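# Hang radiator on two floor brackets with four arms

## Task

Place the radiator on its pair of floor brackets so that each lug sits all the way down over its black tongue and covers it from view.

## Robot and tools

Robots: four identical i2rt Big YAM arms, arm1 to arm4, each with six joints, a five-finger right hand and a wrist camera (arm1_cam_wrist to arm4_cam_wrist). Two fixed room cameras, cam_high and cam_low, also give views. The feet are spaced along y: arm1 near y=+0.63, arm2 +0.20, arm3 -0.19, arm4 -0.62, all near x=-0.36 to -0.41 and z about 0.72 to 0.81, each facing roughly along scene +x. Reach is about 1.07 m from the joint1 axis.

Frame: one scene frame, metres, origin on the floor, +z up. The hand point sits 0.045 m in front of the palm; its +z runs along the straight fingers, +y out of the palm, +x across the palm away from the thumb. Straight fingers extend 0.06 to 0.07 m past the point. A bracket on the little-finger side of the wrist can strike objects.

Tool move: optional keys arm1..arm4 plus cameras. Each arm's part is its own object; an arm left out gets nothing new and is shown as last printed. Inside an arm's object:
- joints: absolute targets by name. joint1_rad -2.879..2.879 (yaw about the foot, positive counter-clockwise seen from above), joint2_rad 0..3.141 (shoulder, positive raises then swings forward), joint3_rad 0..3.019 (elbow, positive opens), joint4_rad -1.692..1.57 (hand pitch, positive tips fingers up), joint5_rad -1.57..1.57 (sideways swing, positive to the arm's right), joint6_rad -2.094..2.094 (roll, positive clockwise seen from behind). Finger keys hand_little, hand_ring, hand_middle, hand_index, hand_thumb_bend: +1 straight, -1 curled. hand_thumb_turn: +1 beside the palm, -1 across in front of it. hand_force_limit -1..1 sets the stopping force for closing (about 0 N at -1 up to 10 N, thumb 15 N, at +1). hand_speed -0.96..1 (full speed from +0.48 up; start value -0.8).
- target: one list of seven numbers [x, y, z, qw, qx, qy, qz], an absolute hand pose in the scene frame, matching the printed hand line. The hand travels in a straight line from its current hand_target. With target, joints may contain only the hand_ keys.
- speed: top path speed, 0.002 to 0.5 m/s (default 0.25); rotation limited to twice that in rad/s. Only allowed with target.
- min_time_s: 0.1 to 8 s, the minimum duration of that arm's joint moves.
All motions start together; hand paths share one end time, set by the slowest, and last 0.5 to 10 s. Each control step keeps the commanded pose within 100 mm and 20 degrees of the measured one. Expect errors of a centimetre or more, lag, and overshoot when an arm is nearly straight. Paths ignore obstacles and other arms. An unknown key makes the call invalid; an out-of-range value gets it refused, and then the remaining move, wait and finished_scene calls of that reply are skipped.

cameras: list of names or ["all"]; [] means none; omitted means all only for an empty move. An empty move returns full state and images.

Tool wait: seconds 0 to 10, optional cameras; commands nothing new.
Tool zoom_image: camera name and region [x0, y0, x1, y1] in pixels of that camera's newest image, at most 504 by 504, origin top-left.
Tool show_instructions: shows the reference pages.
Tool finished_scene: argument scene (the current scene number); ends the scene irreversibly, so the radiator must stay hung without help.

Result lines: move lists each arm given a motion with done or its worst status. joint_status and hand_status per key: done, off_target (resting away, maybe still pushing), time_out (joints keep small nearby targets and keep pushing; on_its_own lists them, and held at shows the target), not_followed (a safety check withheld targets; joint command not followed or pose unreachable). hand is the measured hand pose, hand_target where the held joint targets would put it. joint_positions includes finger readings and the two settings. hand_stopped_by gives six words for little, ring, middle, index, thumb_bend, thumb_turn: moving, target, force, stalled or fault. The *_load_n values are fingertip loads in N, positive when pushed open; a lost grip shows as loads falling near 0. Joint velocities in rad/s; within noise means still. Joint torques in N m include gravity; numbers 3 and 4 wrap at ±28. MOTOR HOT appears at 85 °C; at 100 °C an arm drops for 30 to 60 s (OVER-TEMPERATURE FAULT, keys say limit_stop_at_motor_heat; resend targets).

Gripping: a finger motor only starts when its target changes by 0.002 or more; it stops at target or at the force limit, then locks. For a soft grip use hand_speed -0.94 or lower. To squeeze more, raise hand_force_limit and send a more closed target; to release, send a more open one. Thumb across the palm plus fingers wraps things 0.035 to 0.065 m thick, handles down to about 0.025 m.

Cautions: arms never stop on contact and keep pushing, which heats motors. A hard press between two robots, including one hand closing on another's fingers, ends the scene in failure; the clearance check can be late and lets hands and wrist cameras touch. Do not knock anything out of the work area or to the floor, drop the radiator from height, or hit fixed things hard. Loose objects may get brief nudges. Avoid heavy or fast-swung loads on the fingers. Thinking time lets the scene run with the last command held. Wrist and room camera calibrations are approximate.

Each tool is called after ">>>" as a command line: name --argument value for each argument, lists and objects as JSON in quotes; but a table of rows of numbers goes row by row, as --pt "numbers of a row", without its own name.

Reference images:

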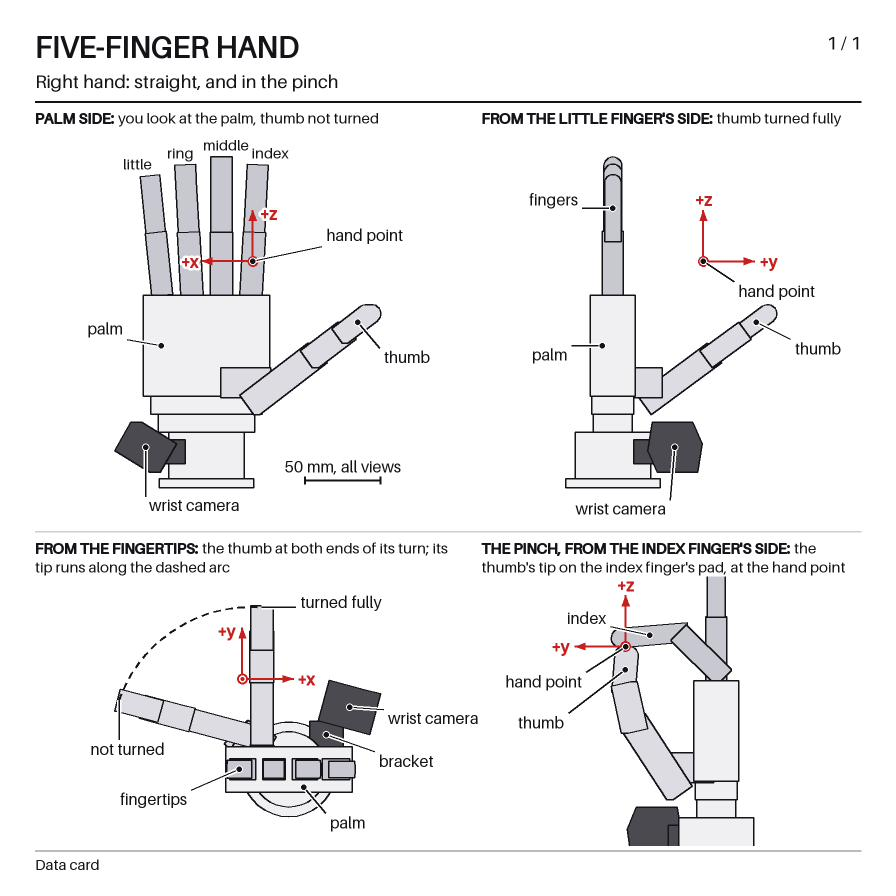

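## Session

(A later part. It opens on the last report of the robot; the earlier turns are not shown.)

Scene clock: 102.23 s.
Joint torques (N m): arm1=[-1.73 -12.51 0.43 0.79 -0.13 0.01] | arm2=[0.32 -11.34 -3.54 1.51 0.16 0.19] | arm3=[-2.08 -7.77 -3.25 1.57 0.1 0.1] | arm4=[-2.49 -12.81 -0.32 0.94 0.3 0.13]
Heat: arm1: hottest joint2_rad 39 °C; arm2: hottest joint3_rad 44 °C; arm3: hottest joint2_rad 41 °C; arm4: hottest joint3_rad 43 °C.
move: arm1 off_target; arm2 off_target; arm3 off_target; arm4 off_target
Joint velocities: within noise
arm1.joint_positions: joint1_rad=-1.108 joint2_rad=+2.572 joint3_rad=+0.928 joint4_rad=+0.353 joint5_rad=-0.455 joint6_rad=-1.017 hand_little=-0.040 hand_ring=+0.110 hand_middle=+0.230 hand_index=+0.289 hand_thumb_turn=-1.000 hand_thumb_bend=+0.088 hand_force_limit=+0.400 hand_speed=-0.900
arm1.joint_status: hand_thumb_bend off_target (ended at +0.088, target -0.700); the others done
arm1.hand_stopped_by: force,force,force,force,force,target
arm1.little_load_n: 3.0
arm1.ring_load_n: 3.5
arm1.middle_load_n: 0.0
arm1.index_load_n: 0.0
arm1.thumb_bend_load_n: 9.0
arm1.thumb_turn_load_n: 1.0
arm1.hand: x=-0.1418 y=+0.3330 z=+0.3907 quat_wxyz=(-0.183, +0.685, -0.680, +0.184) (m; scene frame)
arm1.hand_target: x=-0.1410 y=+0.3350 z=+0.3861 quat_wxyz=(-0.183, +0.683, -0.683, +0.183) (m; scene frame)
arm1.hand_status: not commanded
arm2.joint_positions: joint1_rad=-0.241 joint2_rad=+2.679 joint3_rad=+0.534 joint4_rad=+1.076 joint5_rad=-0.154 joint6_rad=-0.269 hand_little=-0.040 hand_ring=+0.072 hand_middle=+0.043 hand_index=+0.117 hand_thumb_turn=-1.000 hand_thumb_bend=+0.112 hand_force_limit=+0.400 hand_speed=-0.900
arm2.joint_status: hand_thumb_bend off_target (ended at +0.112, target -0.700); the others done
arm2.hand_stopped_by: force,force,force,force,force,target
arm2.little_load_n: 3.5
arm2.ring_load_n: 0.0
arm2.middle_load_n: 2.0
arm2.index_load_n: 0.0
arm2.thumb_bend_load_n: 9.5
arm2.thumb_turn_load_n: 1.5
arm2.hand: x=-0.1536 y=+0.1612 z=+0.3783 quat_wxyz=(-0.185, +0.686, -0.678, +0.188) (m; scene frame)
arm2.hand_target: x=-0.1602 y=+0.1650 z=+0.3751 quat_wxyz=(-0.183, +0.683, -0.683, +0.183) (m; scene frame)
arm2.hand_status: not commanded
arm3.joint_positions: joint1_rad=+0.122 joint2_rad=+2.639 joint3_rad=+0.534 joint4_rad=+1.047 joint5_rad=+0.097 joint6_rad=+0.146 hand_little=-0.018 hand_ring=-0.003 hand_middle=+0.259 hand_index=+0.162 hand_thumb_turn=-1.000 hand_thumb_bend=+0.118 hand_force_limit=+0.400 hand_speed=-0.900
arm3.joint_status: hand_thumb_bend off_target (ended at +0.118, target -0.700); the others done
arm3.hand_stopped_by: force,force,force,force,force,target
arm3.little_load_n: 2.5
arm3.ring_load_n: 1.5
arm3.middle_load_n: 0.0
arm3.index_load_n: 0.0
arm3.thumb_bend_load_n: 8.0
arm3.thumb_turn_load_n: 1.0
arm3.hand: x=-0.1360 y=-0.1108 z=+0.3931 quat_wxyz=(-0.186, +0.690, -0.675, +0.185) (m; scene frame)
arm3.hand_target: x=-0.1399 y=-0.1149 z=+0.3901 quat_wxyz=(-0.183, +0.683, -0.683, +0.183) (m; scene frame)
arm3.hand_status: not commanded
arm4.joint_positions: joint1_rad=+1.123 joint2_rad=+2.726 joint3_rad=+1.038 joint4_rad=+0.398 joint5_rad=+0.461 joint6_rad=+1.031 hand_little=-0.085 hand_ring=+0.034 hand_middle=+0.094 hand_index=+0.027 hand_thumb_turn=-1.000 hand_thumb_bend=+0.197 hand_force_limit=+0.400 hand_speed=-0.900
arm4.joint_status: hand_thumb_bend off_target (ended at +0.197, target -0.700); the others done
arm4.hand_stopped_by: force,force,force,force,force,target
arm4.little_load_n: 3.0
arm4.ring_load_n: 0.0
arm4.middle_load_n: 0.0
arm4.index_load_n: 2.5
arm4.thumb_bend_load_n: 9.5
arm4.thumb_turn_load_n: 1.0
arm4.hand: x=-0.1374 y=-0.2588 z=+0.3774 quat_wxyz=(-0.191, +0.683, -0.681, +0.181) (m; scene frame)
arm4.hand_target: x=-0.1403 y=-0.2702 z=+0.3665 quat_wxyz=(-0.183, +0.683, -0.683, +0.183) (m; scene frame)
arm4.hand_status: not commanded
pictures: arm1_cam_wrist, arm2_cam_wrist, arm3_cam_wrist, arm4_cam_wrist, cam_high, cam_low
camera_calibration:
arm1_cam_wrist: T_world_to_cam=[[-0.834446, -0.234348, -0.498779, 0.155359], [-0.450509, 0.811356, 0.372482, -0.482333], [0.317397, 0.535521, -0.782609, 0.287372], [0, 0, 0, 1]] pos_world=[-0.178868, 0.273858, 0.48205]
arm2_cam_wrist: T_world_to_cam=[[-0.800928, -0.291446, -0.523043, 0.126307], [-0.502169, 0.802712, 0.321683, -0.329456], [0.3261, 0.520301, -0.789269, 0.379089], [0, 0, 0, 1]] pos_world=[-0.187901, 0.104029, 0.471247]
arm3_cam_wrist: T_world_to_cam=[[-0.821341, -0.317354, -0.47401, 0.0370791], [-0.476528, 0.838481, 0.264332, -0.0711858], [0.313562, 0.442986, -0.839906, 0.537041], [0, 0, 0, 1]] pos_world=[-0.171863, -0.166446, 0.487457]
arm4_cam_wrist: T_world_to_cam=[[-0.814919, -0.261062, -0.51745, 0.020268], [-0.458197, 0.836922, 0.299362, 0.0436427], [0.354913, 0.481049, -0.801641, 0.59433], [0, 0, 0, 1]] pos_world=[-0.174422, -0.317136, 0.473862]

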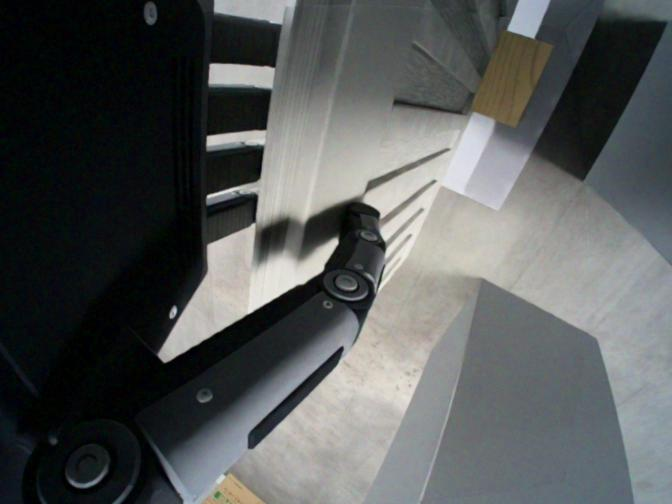

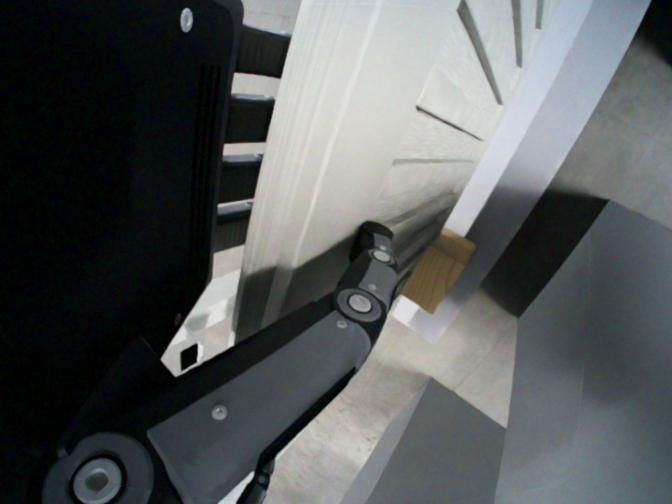

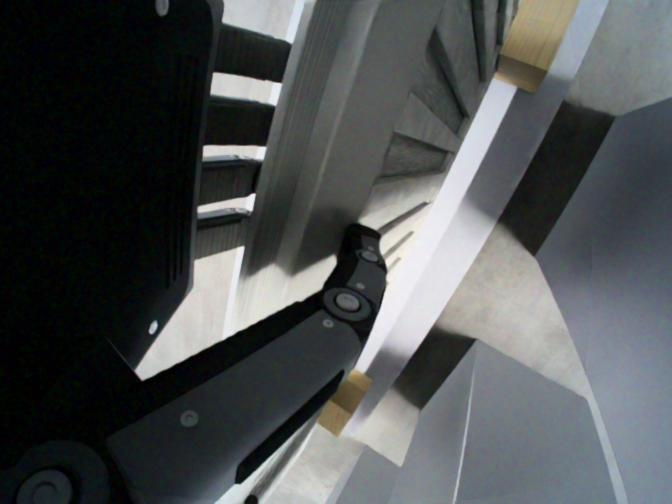

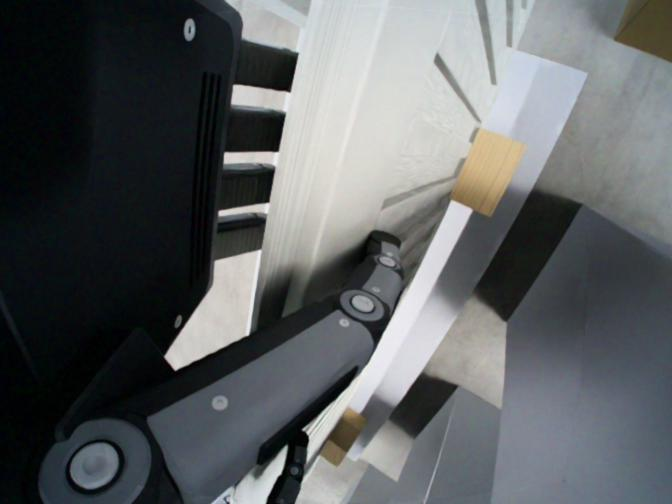

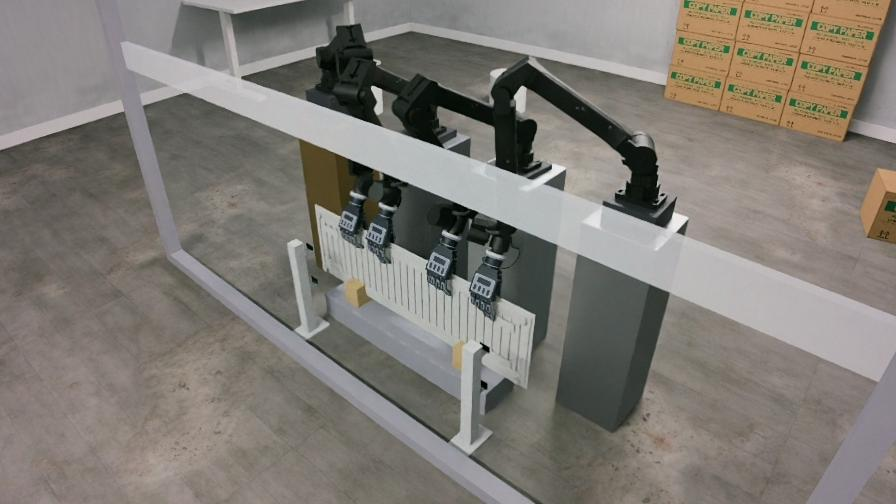

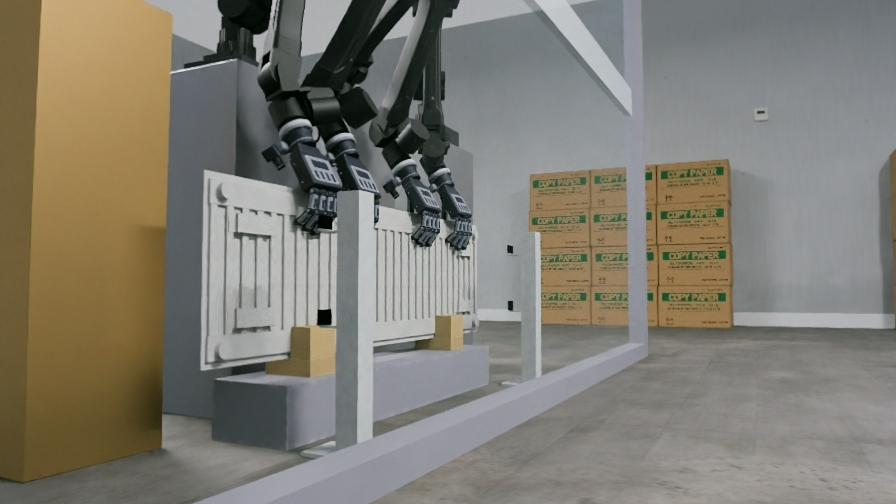

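>>> move --arm1 '{"target": [-0.141, 0.335, 0.416, -0.183, 0.683, -0.683, 0.183], "speed": 0.03}' --arm2 '{"target": [-0.160, 0.165, 0.405, -0.183, 0.683, -0.683, 0.183], "speed": 0.03}' --arm3 '{"target": [-0.140, -0.115, 0.420, -0.183, 0.683, -0.683, 0.183], "speed": 0.03}' --arm4 '{"target": [-0.140, -0.27, 0.398, -0.183, 0.683, -0.683, 0.183], "speed": 0.03}' --cameras '["all"]'

Scene clock: 104.40 s.
Joint torques (N m): arm1=[-1.67 -17.9 -2.86 -0.13 -0.4 0.13] | arm2=[-0.32 -15.79 -7.01 1.07 0.08 0.23] | arm3=[-2.14 -12.51 -6.57 1.39 0.22 0.11] | arm4=[-2.61 -17.49 -2.86 0.17 0.47 0.12]
Heat: arm1: hottest joint2_rad 39 °C; arm2: hottest joint3_rad 44 °C; arm3: hottest joint2_rad 41 °C; arm4: hottest joint3_rad 43 °C.
move: arm1 off_target; arm2 off_target; arm3 off_target; arm4 off_target
Joint velocities: within noise
arm1.joint_positions: joint1_rad=-1.107 joint2_rad=+2.559 joint3_rad=+0.918 joint4_rad=+0.344 joint5_rad=-0.447 joint6_rad=-1.029 hand_little=-0.040 hand_ring=+0.111 hand_middle=+0.230 hand_index=+0.289 hand_thumb_turn=-1.000 hand_thumb_bend=+0.088 hand_force_limit=+0.400 hand_speed=-0.900
arm1.joint_status: not commanded
arm1.hand_stopped_by: force,force,force,force,force,target
arm1.little_load_n: 14.5
arm1.ring_load_n: 5.0
arm1.middle_load_n: 0.0
arm1.index_load_n: 0.0
arm1.thumb_bend_load_n: 13.0
arm1.thumb_turn_load_n: 1.0
arm1.hand: x=-0.1445 y=+0.3338 z=+0.3946 quat_wxyz=(-0.180, +0.689, -0.678, +0.181) (m; scene frame)
arm1.hand_target: x=-0.1411 y=+0.3352 z=+0.4144 quat_wxyz=(-0.183, +0.683, -0.683, +0.183) (m; scene frame)
arm1.hand_status: off_target (0.022 m and 1.0 deg from the pose sent, 0.025 m and 0.4 deg at the start)
arm2.joint_positions: joint1_rad=-0.241 joint2_rad=+2.647 joint3_rad=+0.515 joint4_rad=+1.048 joint5_rad=-0.153 joint6_rad=-0.269 hand_little=-0.040 hand_ring=+0.072 hand_middle=+0.043 hand_index=+0.117 hand_thumb_turn=-1.000 hand_thumb_bend=+0.112 hand_force_limit=+0.400 hand_speed=-0.900
arm2.joint_status: not commanded
arm2.hand_stopped_by: force,force,force,force,force,target
arm2.little_load_n: 7.0
arm2.ring_load_n: 0.5
arm2.middle_load_n: 7.5
arm2.index_load_n: 0.0
arm2.thumb_bend_load_n: 11.0
arm2.thumb_turn_load_n: 2.0
arm2.hand: x=-0.1565 y=+0.1620 z=+0.3863 quat_wxyz=(-0.181, +0.687, -0.680, +0.182) (m; scene frame)
arm2.hand_target: x=-0.1604 y=+0.1652 z=+0.4035 quat_wxyz=(-0.183, +0.683, -0.683, +0.183) (m; scene frame)
arm2.hand_status: off_target (0.019 m and 0.6 deg from the pose sent, 0.028 m and 0.9 deg at the start)
arm3.joint_positions: joint1_rad=+0.122 joint2_rad=+2.603 joint3_rad=+0.519 joint4_rad=+1.011 joint5_rad=+0.094 joint6_rad=+0.145 hand_little=-0.018 hand_ring=-0.002 hand_middle=+0.259 hand_index=+0.162 hand_thumb_turn=-1.000 hand_thumb_bend=+0.118 hand_force_limit=+0.400 hand_speed=-0.900
arm3.joint_status: not commanded
arm3.hand_stopped_by: force,force,force,force,force,target
arm3.little_load_n: 3.5
arm3.ring_load_n: 7.5
arm3.middle_load_n: 0.0
arm3.index_load_n: 0.0
arm3.thumb_bend_load_n: 10.5
arm3.thumb_turn_load_n: 2.0
arm3.hand: x=-0.1385 y=-0.1108 z=+0.4009 quat_wxyz=(-0.180, +0.692, -0.675, +0.180) (m; scene frame)
arm3.hand_target: x=-0.1403 y=-0.1148 z=+0.4185 quat_wxyz=(-0.183, +0.683, -0.683, +0.183) (m; scene frame)
arm3.hand_status: off_target (0.020 m and 1.5 deg from the pose sent, 0.028 m and 1.3 deg at the start)
arm4.joint_positions: joint1_rad=+1.123 joint2_rad=+2.701 joint3_rad=+1.009 joint4_rad=+0.398 joint5_rad=+0.457 joint6_rad=+1.030 hand_little=-0.085 hand_ring=+0.035 hand_middle=+0.095 hand_index=+0.027 hand_thumb_turn=-1.000 hand_thumb_bend=+0.197 hand_force_limit=+0.400 hand_speed=-0.900
arm4.joint_status: not commanded
arm4.hand_stopped_by: force,force,force,force,force,target
arm4.little_load_n: 3.5
arm4.ring_load_n: 4.5
arm4.middle_load_n: 1.5
arm4.index_load_n: 0.0
arm4.thumb_bend_load_n: 6.5
arm4.thumb_turn_load_n: 2.0
arm4.hand: x=-0.1403 y=-0.2627 z=+0.3865 quat_wxyz=(-0.189, +0.684, -0.681, +0.180) (m; scene frame)
arm4.hand_target: x=-0.1401 y=-0.2700 z=+0.3973 quat_wxyz=(-0.183, +0.683, -0.683, +0.183) (m; scene frame)
arm4.hand_status: off_target (0.014 m and 0.8 deg from the pose sent, 0.024 m and 1.0 deg at the start)
pictures: arm1_cam_wrist, arm2_cam_wrist, arm3_cam_wrist, arm4_cam_wrist, cam_high, cam_low
camera_calibration:
arm1_cam_wrist: T_world_to_cam=[[-0.837298, -0.242851, -0.489853, 0.154162], [-0.45357, 0.808809, 0.374302, -0.486024], [0.305298, 0.535585, -0.787364, 0.290864], [0, 0, 0, 1]] pos_world=[-0.180166, 0.274757, 0.486452]
arm2_cam_wrist: T_world_to_cam=[[-0.808234, -0.289287, -0.512904, 0.122958], [-0.497184, 0.801971, 0.331136, -0.336901], [0.315541, 0.522643, -0.792009, 0.385011], [0, 0, 0, 1]] pos_world=[-0.189609, 0.104532, 0.479558]
arm3_cam_wrist: T_world_to_cam=[[-0.828449, -0.319299, -0.460131, 0.0319679], [-0.473722, 0.837756, 0.271574, -0.0771298], [0.298764, 0.44296, -0.845297, 0.544452], [0, 0, 0, 1]] pos_world=[-0.172717, -0.166347, 0.49588]
arm4_cam_wrist: T_world_to_cam=[[-0.817124, -0.26314, -0.512899, 0.0190233], [-0.457811, 0.836908, 0.29999, 0.0427164], [0.35031, 0.47994, -0.804326, 0.604634], [0, 0, 0, 1]] pos_world=[-0.176709, -0.320932, 0.483265]

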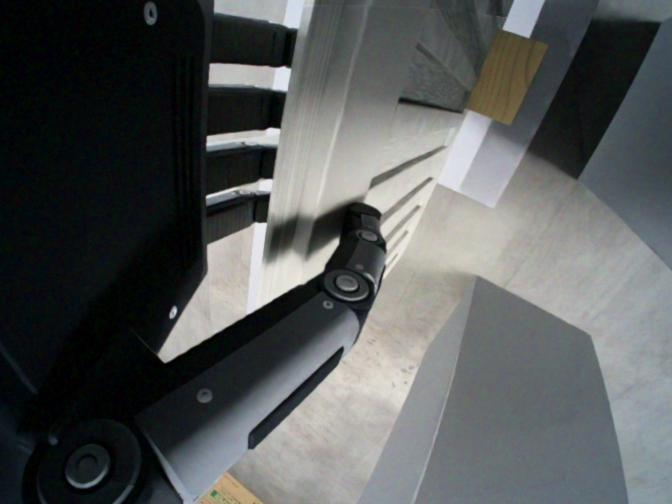

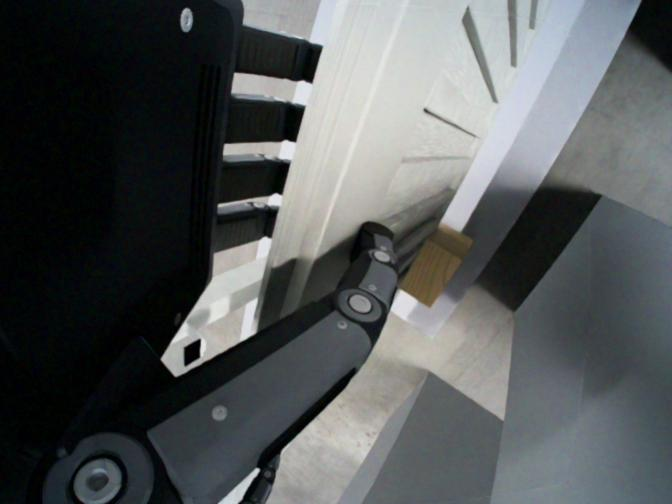

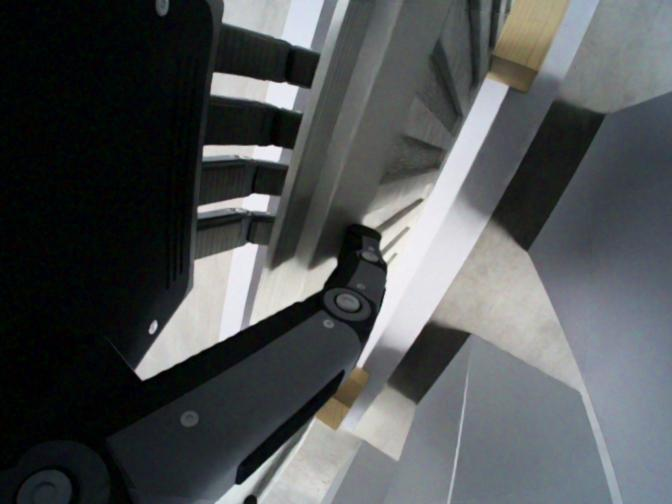

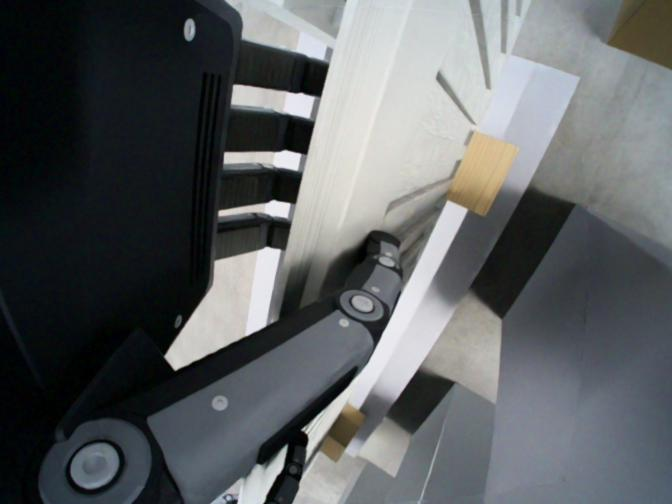

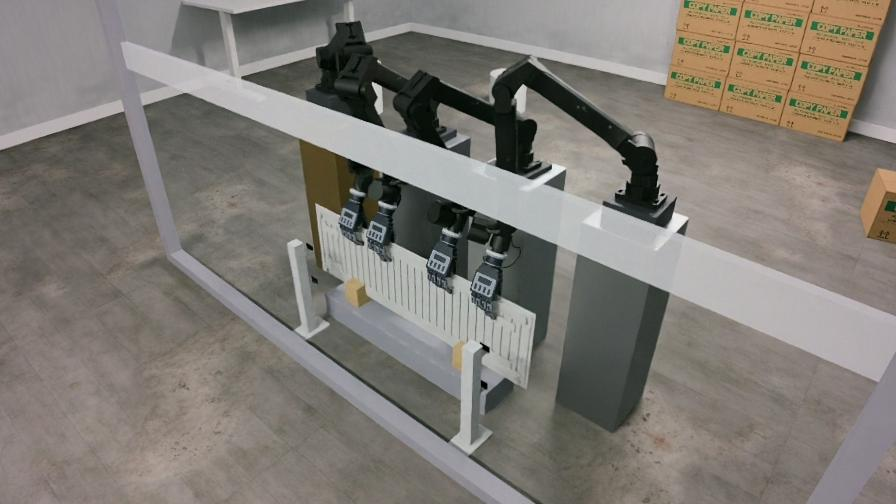

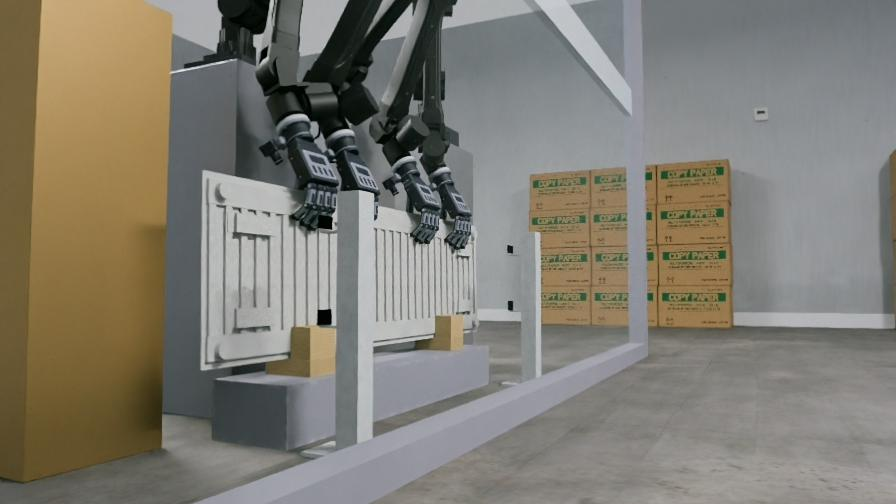

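>>> move --arm1 '{"joints": {"hand_little": -0.6, "hand_ring": -0.6, "hand_middle": -0.6, "hand_index": -0.6, "hand_force_limit": -0.2, "hand_speed": -0.92}}' --arm2 '{"joints": {"hand_little": -0.6, "hand_ring": -0.6, "hand_middle": -0.6, "hand_index": -0.6, "hand_force_limit": -0.2, "hand_speed": -0.92}}' --arm3 '{"joints": {"hand_little": -0.6, "hand_ring": -0.6, "hand_middle": -0.6, "hand_index": -0.6, "hand_force_limit": -0.2, "hand_speed": -0.92}}' --arm4 '{"joints": {"hand_little": -0.6, "hand_ring": -0.6, "hand_middle": -0.6, "hand_index": -0.6, "hand_force_limit": -0.2, "hand_speed": -0.92}}' --cameras '["cam_high", "cam_low"]'

Scene clock: 106.67 s.
Joint torques (N m): arm1=[-1.79 -17.85 -2.85 -0.14 -0.41 0.14] | arm2=[0.73 -16.32 -7.01 0.94 0.1 0.17] | arm3=[-1.96 -12.4 -6.58 1.36 0.24 0.11] | arm4=[-2.49 -17.44 -2.89 0.14 0.47 0.12]
Heat: arm1: hottest joint2_rad 39 °C; arm2: hottest joint3_rad 44 °C; arm3: hottest joint2_rad 41 °C; arm4: hottest joint3_rad 43 °C.
move: arm1 off_target; arm2 off_target; arm3 off_target; arm4 off_target
Joint velocities: within noise
arm1.joint_positions: joint1_rad=-1.107 joint2_rad=+2.559 joint3_rad=+0.918 joint4_rad=+0.344 joint5_rad=-0.447 joint6_rad=-1.030 hand_little=-0.040 hand_ring=+0.110 hand_middle=+0.186 hand_index=+0.238 hand_thumb_turn=-1.000 hand_thumb_bend=+0.089 hand_force_limit=-0.200 hand_speed=-0.920
arm1.joint_status: hand_little off_target (ended at -0.040, target -0.600); hand_ring off_target (ended at +0.110, target -0.600); hand_middle off_target (ended at +0.186, target -0.600); hand_index off_target (ended at +0.238, target -0.600); the others done
arm1.hand_stopped_by: force,force,force,force,force,target
arm1.little_load_n: 13.5
arm1.ring_load_n: 2.5
arm1.middle_load_n: 3.0
arm1.index_load_n: 4.0
arm1.thumb_bend_load_n: 14.5
arm1.thumb_turn_load_n: 1.0
arm1.hand: x=-0.1445 y=+0.3338 z=+0.3946 quat_wxyz=(-0.180, +0.689, -0.678, +0.181) (m; scene frame)
arm1.hand_target: x=-0.1411 y=+0.3352 z=+0.4144 quat_wxyz=(-0.183, +0.683, -0.683, +0.183) (m; scene frame)
arm1.hand_status: not commanded
arm2.joint_positions: joint1_rad=-0.241 joint2_rad=+2.647 joint3_rad=+0.515 joint4_rad=+1.048 joint5_rad=-0.153 joint6_rad=-0.269 hand_little=-0.040 hand_ring=+0.060 hand_middle=+0.043 hand_index=+0.089 hand_thumb_turn=-1.000 hand_thumb_bend=+0.112 hand_force_limit=-0.200 hand_speed=-0.920
arm2.joint_status: hand_little off_target (ended at -0.040, target -0.600); hand_ring off_target (ended at +0.060, target -0.600); hand_middle off_target (ended at +0.043, target -0.600); hand_index off_target (ended at +0.089, target -0.600); the others done
arm2.hand_stopped_by: force,force,force,force,force,target
arm2.little_load_n: 4.5
arm2.ring_load_n: 6.5
arm2.middle_load_n: 5.5
arm2.index_load_n: 4.0
arm2.thumb_bend_load_n: 12.5
arm2.thumb_turn_load_n: 2.0
arm2.hand: x=-0.1564 y=+0.1619 z=+0.3864 quat_wxyz=(-0.181, +0.687, -0.680, +0.183) (m; scene frame)
arm2.hand_target: x=-0.1602 y=+0.1651 z=+0.4036 quat_wxyz=(-0.183, +0.683, -0.683, +0.183) (m; scene frame)
arm2.hand_status: not commanded
arm3.joint_positions: joint1_rad=+0.122 joint2_rad=+2.602 joint3_rad=+0.519 joint4_rad=+1.010 joint5_rad=+0.094 joint6_rad=+0.144 hand_little=-0.023 hand_ring=-0.002 hand_middle=+0.149 hand_index=+0.119 hand_thumb_turn=-1.000 hand_thumb_bend=+0.119 hand_force_limit=-0.200 hand_speed=-0.920
arm3.joint_status: hand_little off_target (ended at -0.023, target -0.600); hand_ring off_target (ended at -0.002, target -0.600); hand_middle off_target (ended at +0.149, target -0.600); hand_index off_target (ended at +0.119, target -0.600); the others done
arm3.hand_stopped_by: force,force,force,force,force,target
arm3.little_load_n: 2.5
arm3.ring_load_n: 5.0
arm3.middle_load_n: 4.5
arm3.index_load_n: 4.0
arm3.thumb_bend_load_n: 14.0
arm3.thumb_turn_load_n: 2.5
arm3.hand: x=-0.1385 y=-0.1107 z=+0.4009 quat_wxyz=(-0.180, +0.693, -0.675, +0.180) (m; scene frame)
arm3.hand_target: x=-0.1402 y=-0.1148 z=+0.4185 quat_wxyz=(-0.183, +0.683, -0.683, +0.183) (m; scene frame)
arm3.hand_status: not commanded
arm4.joint_positions: joint1_rad=+1.123 joint2_rad=+2.701 joint3_rad=+1.009 joint4_rad=+0.398 joint5_rad=+0.457 joint6_rad=+1.030 hand_little=-0.090 hand_ring=+0.035 hand_middle=+0.090 hand_index=-0.061 hand_thumb_turn=-1.000 hand_thumb_bend=+0.197 hand_force_limit=-0.200 hand_speed=-0.920
arm4.joint_status: hand_little off_target (ended at -0.090, target -0.600); hand_ring off_target (ended at +0.035, target -0.600); hand_middle off_target (ended at +0.090, target -0.600); hand_index off_target (ended at -0.061, target -0.600); the others done
arm4.hand_stopped_by: force,force,force,force,force,target
arm4.little_load_n: 4.5
arm4.ring_load_n: 3.0
arm4.middle_load_n: 2.5
arm4.index_load_n: 4.0
arm4.thumb_bend_load_n: 9.0
arm4.thumb_turn_load_n: 2.0
arm4.hand: x=-0.1403 y=-0.2627 z=+0.3865 quat_wxyz=(-0.189, +0.684, -0.681, +0.180) (m; scene frame)
arm4.hand_target: x=-0.1401 y=-0.2700 z=+0.3973 quat_wxyz=(-0.183, +0.683, -0.683, +0.183) (m; scene frame)
arm4.hand_status: not commanded
pictures: cam_high, cam_low

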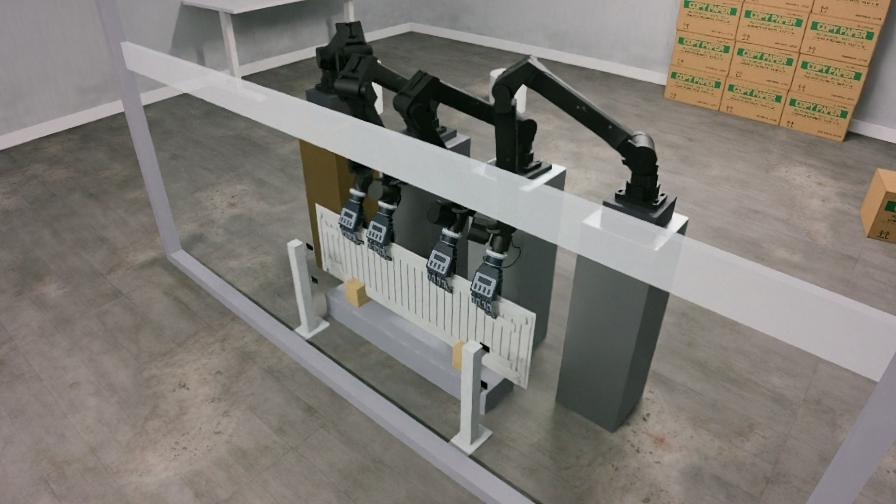

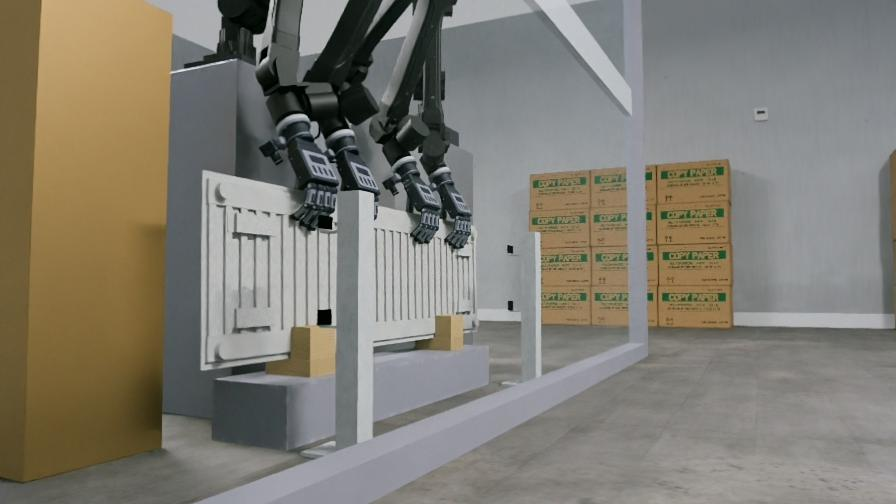

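>>> move --arm1 '{"target": [-0.141, 0.335, 0.424, -0.183, 0.683, -0.683, 0.183], "speed": 0.03}' --arm2 '{"target": [-0.160, 0.165, 0.416, -0.183, 0.683, -0.683, 0.183], "speed": 0.03}' --arm3 '{"target": [-0.140, -0.115, 0.431, -0.183, 0.683, -0.683, 0.183], "speed": 0.03}' --arm4 '{"target": [-0.140, -0.27, 0.410, -0.183, 0.683, -0.683, 0.183], "speed": 0.03}' --cameras '["arm1_cam_wrist", "arm4_cam_wrist", "cam_high", "cam_low"]'

Scene clock: 108.30 s.
Joint torques (N m): arm1=[-1.67 -16.91 -1.76 -0.08 -0.51 0.27] | arm2=[0.44 -16.32 -6.84 1.17 -0.34 0.16] | arm3=[-1.9 -13.86 -7.5 1.77 0.33 0.12] | arm4=[-2.43 -19.19 -3.75 0.05 1.22 0.12]
Heat: arm1: hottest joint2_rad 39 °C; arm2: hottest joint3_rad 44 °C; arm3: hottest joint2_rad 41 °C; arm4: hottest joint3_rad 43 °C.
move: arm1 off_target; arm2 off_target; arm3 off_target; arm4 off_target
Joint velocities: within noise
arm1.joint_positions: joint1_rad=-1.106 joint2_rad=+2.523 joint3_rad=+0.891 joint4_rad=+0.330 joint5_rad=-0.445 joint6_rad=-1.041 hand_little=-0.039 hand_ring=+0.110 hand_middle=+0.186 hand_index=+0.238 hand_thumb_turn=-1.000 hand_thumb_bend=+0.089 hand_force_limit=-0.200 hand_speed=-0.920
arm1.joint_status: not commanded
arm1.hand_stopped_by: force,force,force,force,force,target
arm1.little_load_n: 15.0
arm1.ring_load_n: 0.0
arm1.middle_load_n: 0.5
arm1.index_load_n: 0.0
arm1.thumb_bend_load_n: 16.5
arm1.thumb_turn_load_n: 2.5
arm1.hand: x=-0.1461 y=+0.3354 z=+0.4069 quat_wxyz=(-0.178, +0.694, -0.674, +0.180) (m; scene frame)
arm1.hand_target: x=-0.1411 y=+0.3351 z=+0.4230 quat_wxyz=(-0.183, +0.683, -0.683, +0.183) (m; scene frame)
arm1.hand_status: off_target (0.018 m and 1.7 deg from the pose sent, 0.030 m and 1.0 deg at the start)
arm2.joint_positions: joint1_rad=-0.241 joint2_rad=+2.613 joint3_rad=+0.492 joint4_rad=+1.027 joint5_rad=-0.146 joint6_rad=-0.269 hand_little=-0.040 hand_ring=+0.060 hand_middle=+0.044 hand_index=+0.089 hand_thumb_turn=-1.000 hand_thumb_bend=+0.113 hand_force_limit=-0.200 hand_speed=-0.920
arm2.joint_status: not commanded
arm2.hand_stopped_by: force,force,force,force,force,target
arm2.little_load_n: 3.0
arm2.ring_load_n: 4.5
arm2.middle_load_n: 13.0
arm2.index_load_n: 2.0
arm2.thumb_bend_load_n: 11.5
arm2.thumb_turn_load_n: 2.0
arm2.hand: x=-0.1599 y=+0.1616 z=+0.3956 quat_wxyz=(-0.176, +0.687, -0.682, +0.180) (m; scene frame)
arm2.hand_target: x=-0.1605 y=+0.1651 z=+0.4144 quat_wxyz=(-0.183, +0.683, -0.683, +0.183) (m; scene frame)
arm2.hand_status: off_target (0.021 m and 1.0 deg from the pose sent, 0.030 m and 0.6 deg at the start)
arm3.joint_positions: joint1_rad=+0.121 joint2_rad=+2.588 joint3_rad=+0.511 joint4_rad=+0.983 joint5_rad=+0.091 joint6_rad=+0.145 hand_little=-0.024 hand_ring=-0.002 hand_middle=+0.149 hand_index=+0.119 hand_thumb_turn=-1.000 hand_thumb_bend=+0.119 hand_force_limit=-0.200 hand_speed=-0.920
arm3.joint_status: not commanded
arm3.hand_stopped_by: force,force,force,force,force,target
arm3.little_load_n: 0.0
arm3.ring_load_n: 16.5
arm3.middle_load_n: 2.0
arm3.index_load_n: 2.5
arm3.thumb_bend_load_n: 15.0
arm3.thumb_turn_load_n: 2.5
arm3.hand: x=-0.1433 y=-0.1113 z=+0.4032 quat_wxyz=(-0.173, +0.695, -0.676, +0.173) (m; scene frame)
arm3.hand_target: x=-0.1407 y=-0.1148 z=+0.4280 quat_wxyz=(-0.183, +0.683, -0.683, +0.183) (m; scene frame)
arm3.hand_status: off_target (0.028 m and 2.2 deg from the pose sent, 0.030 m and 1.5 deg at the start)
arm4.joint_positions: joint1_rad=+1.123 joint2_rad=+2.695 joint3_rad=+0.999 joint4_rad=+0.391 joint5_rad=+0.439 joint6_rad=+1.030 hand_little=-0.090 hand_ring=+0.034 hand_middle=+0.089 hand_index=-0.061 hand_thumb_turn=-1.000 hand_thumb_bend=+0.197 hand_force_limit=-0.200 hand_speed=-0.920
arm4.joint_status: not commanded
arm4.hand_stopped_by: force,force,force,force,force,target
arm4.little_load_n: 2.5
arm4.ring_load_n: 0.0
arm4.middle_load_n: 0.5
arm4.index_load_n: 10.0
arm4.thumb_bend_load_n: 9.5
arm4.thumb_turn_load_n: 4.0
arm4.hand: x=-0.1455 y=-0.2650 z=+0.3881 quat_wxyz=(-0.182, +0.687, -0.681, +0.173) (m; scene frame)
arm4.hand_target: x=-0.1401 y=-0.2700 z=+0.4083 quat_wxyz=(-0.183, +0.683, -0.683, +0.183) (m; scene frame)
arm4.hand_status: off_target (0.023 m and 1.2 deg from the pose sent, 0.025 m and 0.8 deg at the start)
pictures: arm1_cam_wrist, arm4_cam_wrist, cam_high, cam_low
camera_calibration:
arm1_cam_wrist: T_world_to_cam=[[-0.836224, -0.254034, -0.485999, 0.16156], [-0.461141, 0.805359, 0.372486, -0.491732], [0.29678, 0.535596, -0.790606, 0.300241], [0, 0, 0, 1]] pos_world=[-0.180762, 0.276255, 0.499054]
arm4_cam_wrist: T_world_to_cam=[[-0.825948, -0.267463, -0.49626, 0.00596606], [-0.455673, 0.835036, 0.308347, 0.0382287], [0.331923, 0.480811, -0.811571, 0.609191], [0, 0, 0, 1]] pos_world=[-0.179857, -0.323232, 0.485575]

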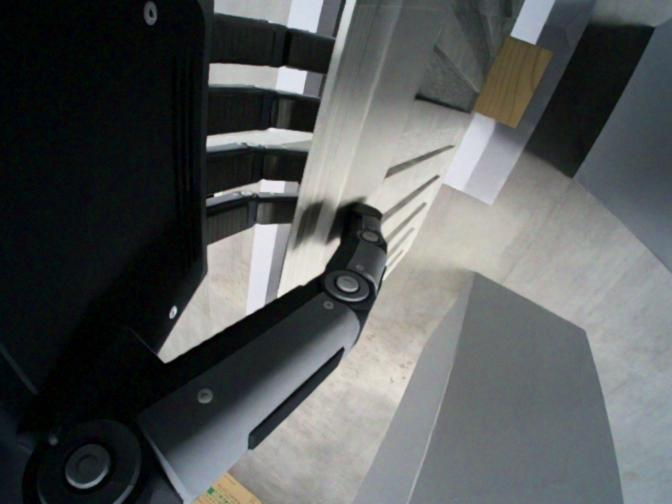

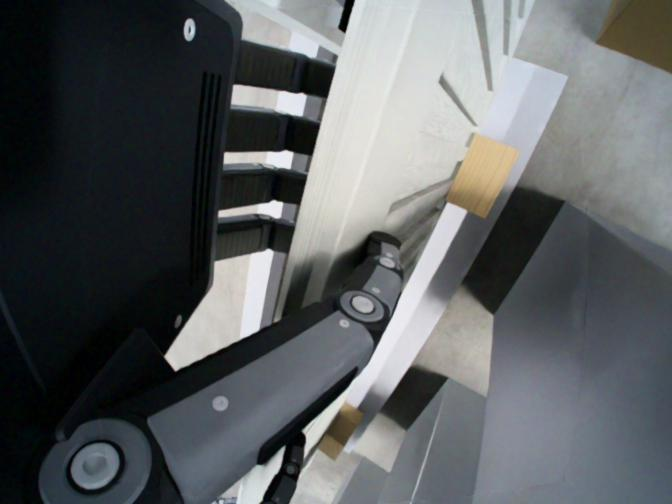

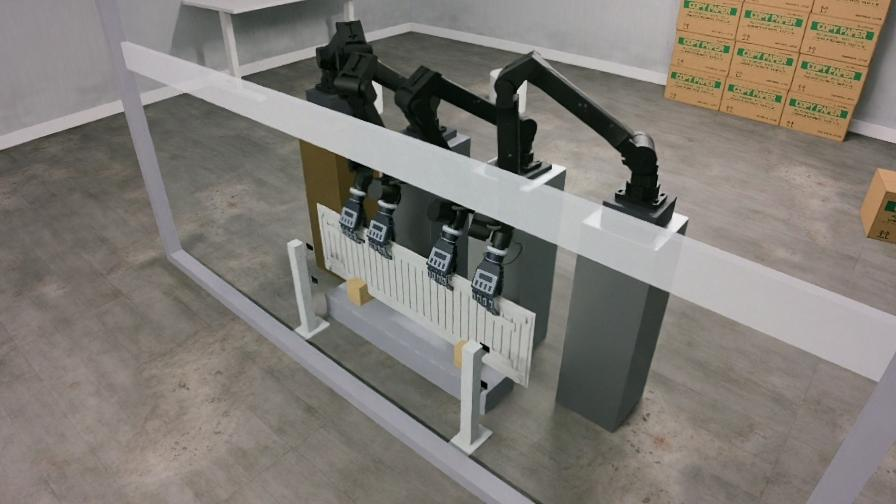

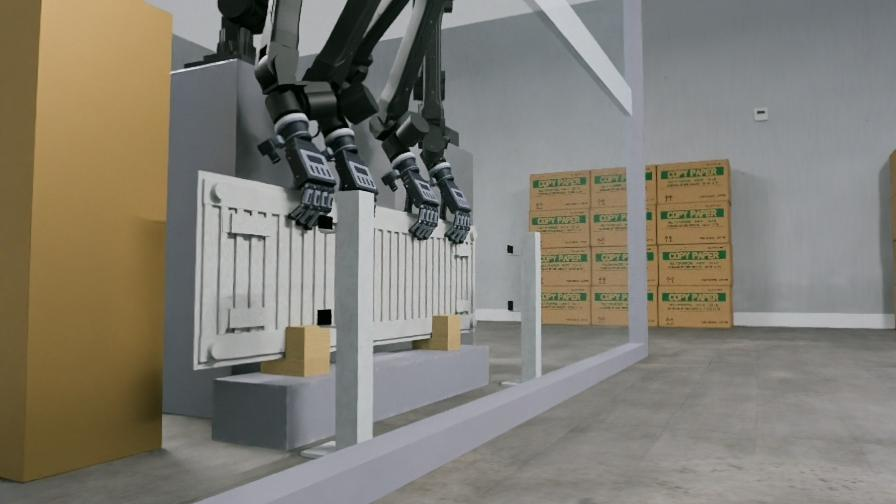

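>>> zoom_image --camera "cam_low" --region '[190, 150, 350, 270]'

>>> zoom_image --camera "cam_low" --region '[370, 180, 490, 280]'

>>> zoom_image --camera "arm1_cam_wrist" --region '[200, 100, 480, 340]'

Scaled by 3.150 from the camera's 896x504 image, which has a finer 1280x720 frame.

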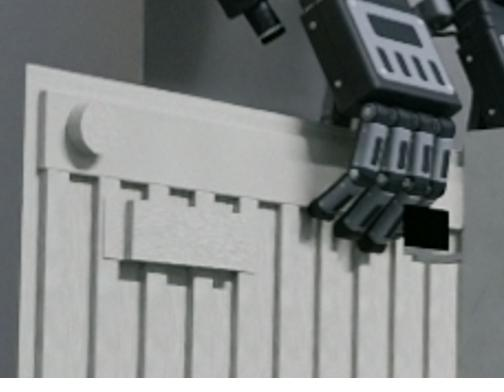

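Scaled by 4.200 from the camera's 896x504 image, which has a finer 1280x720 frame.

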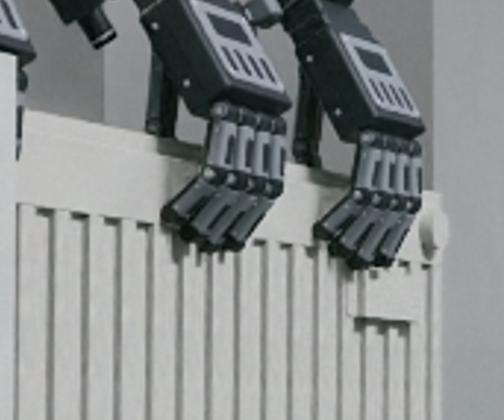

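Scaled by 1.800 from the camera's 672x504 image, which has a finer 960x720 frame.

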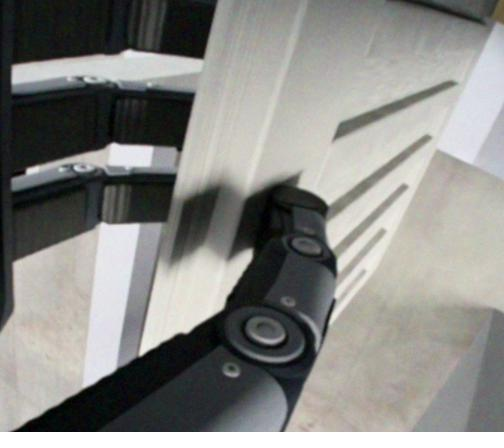

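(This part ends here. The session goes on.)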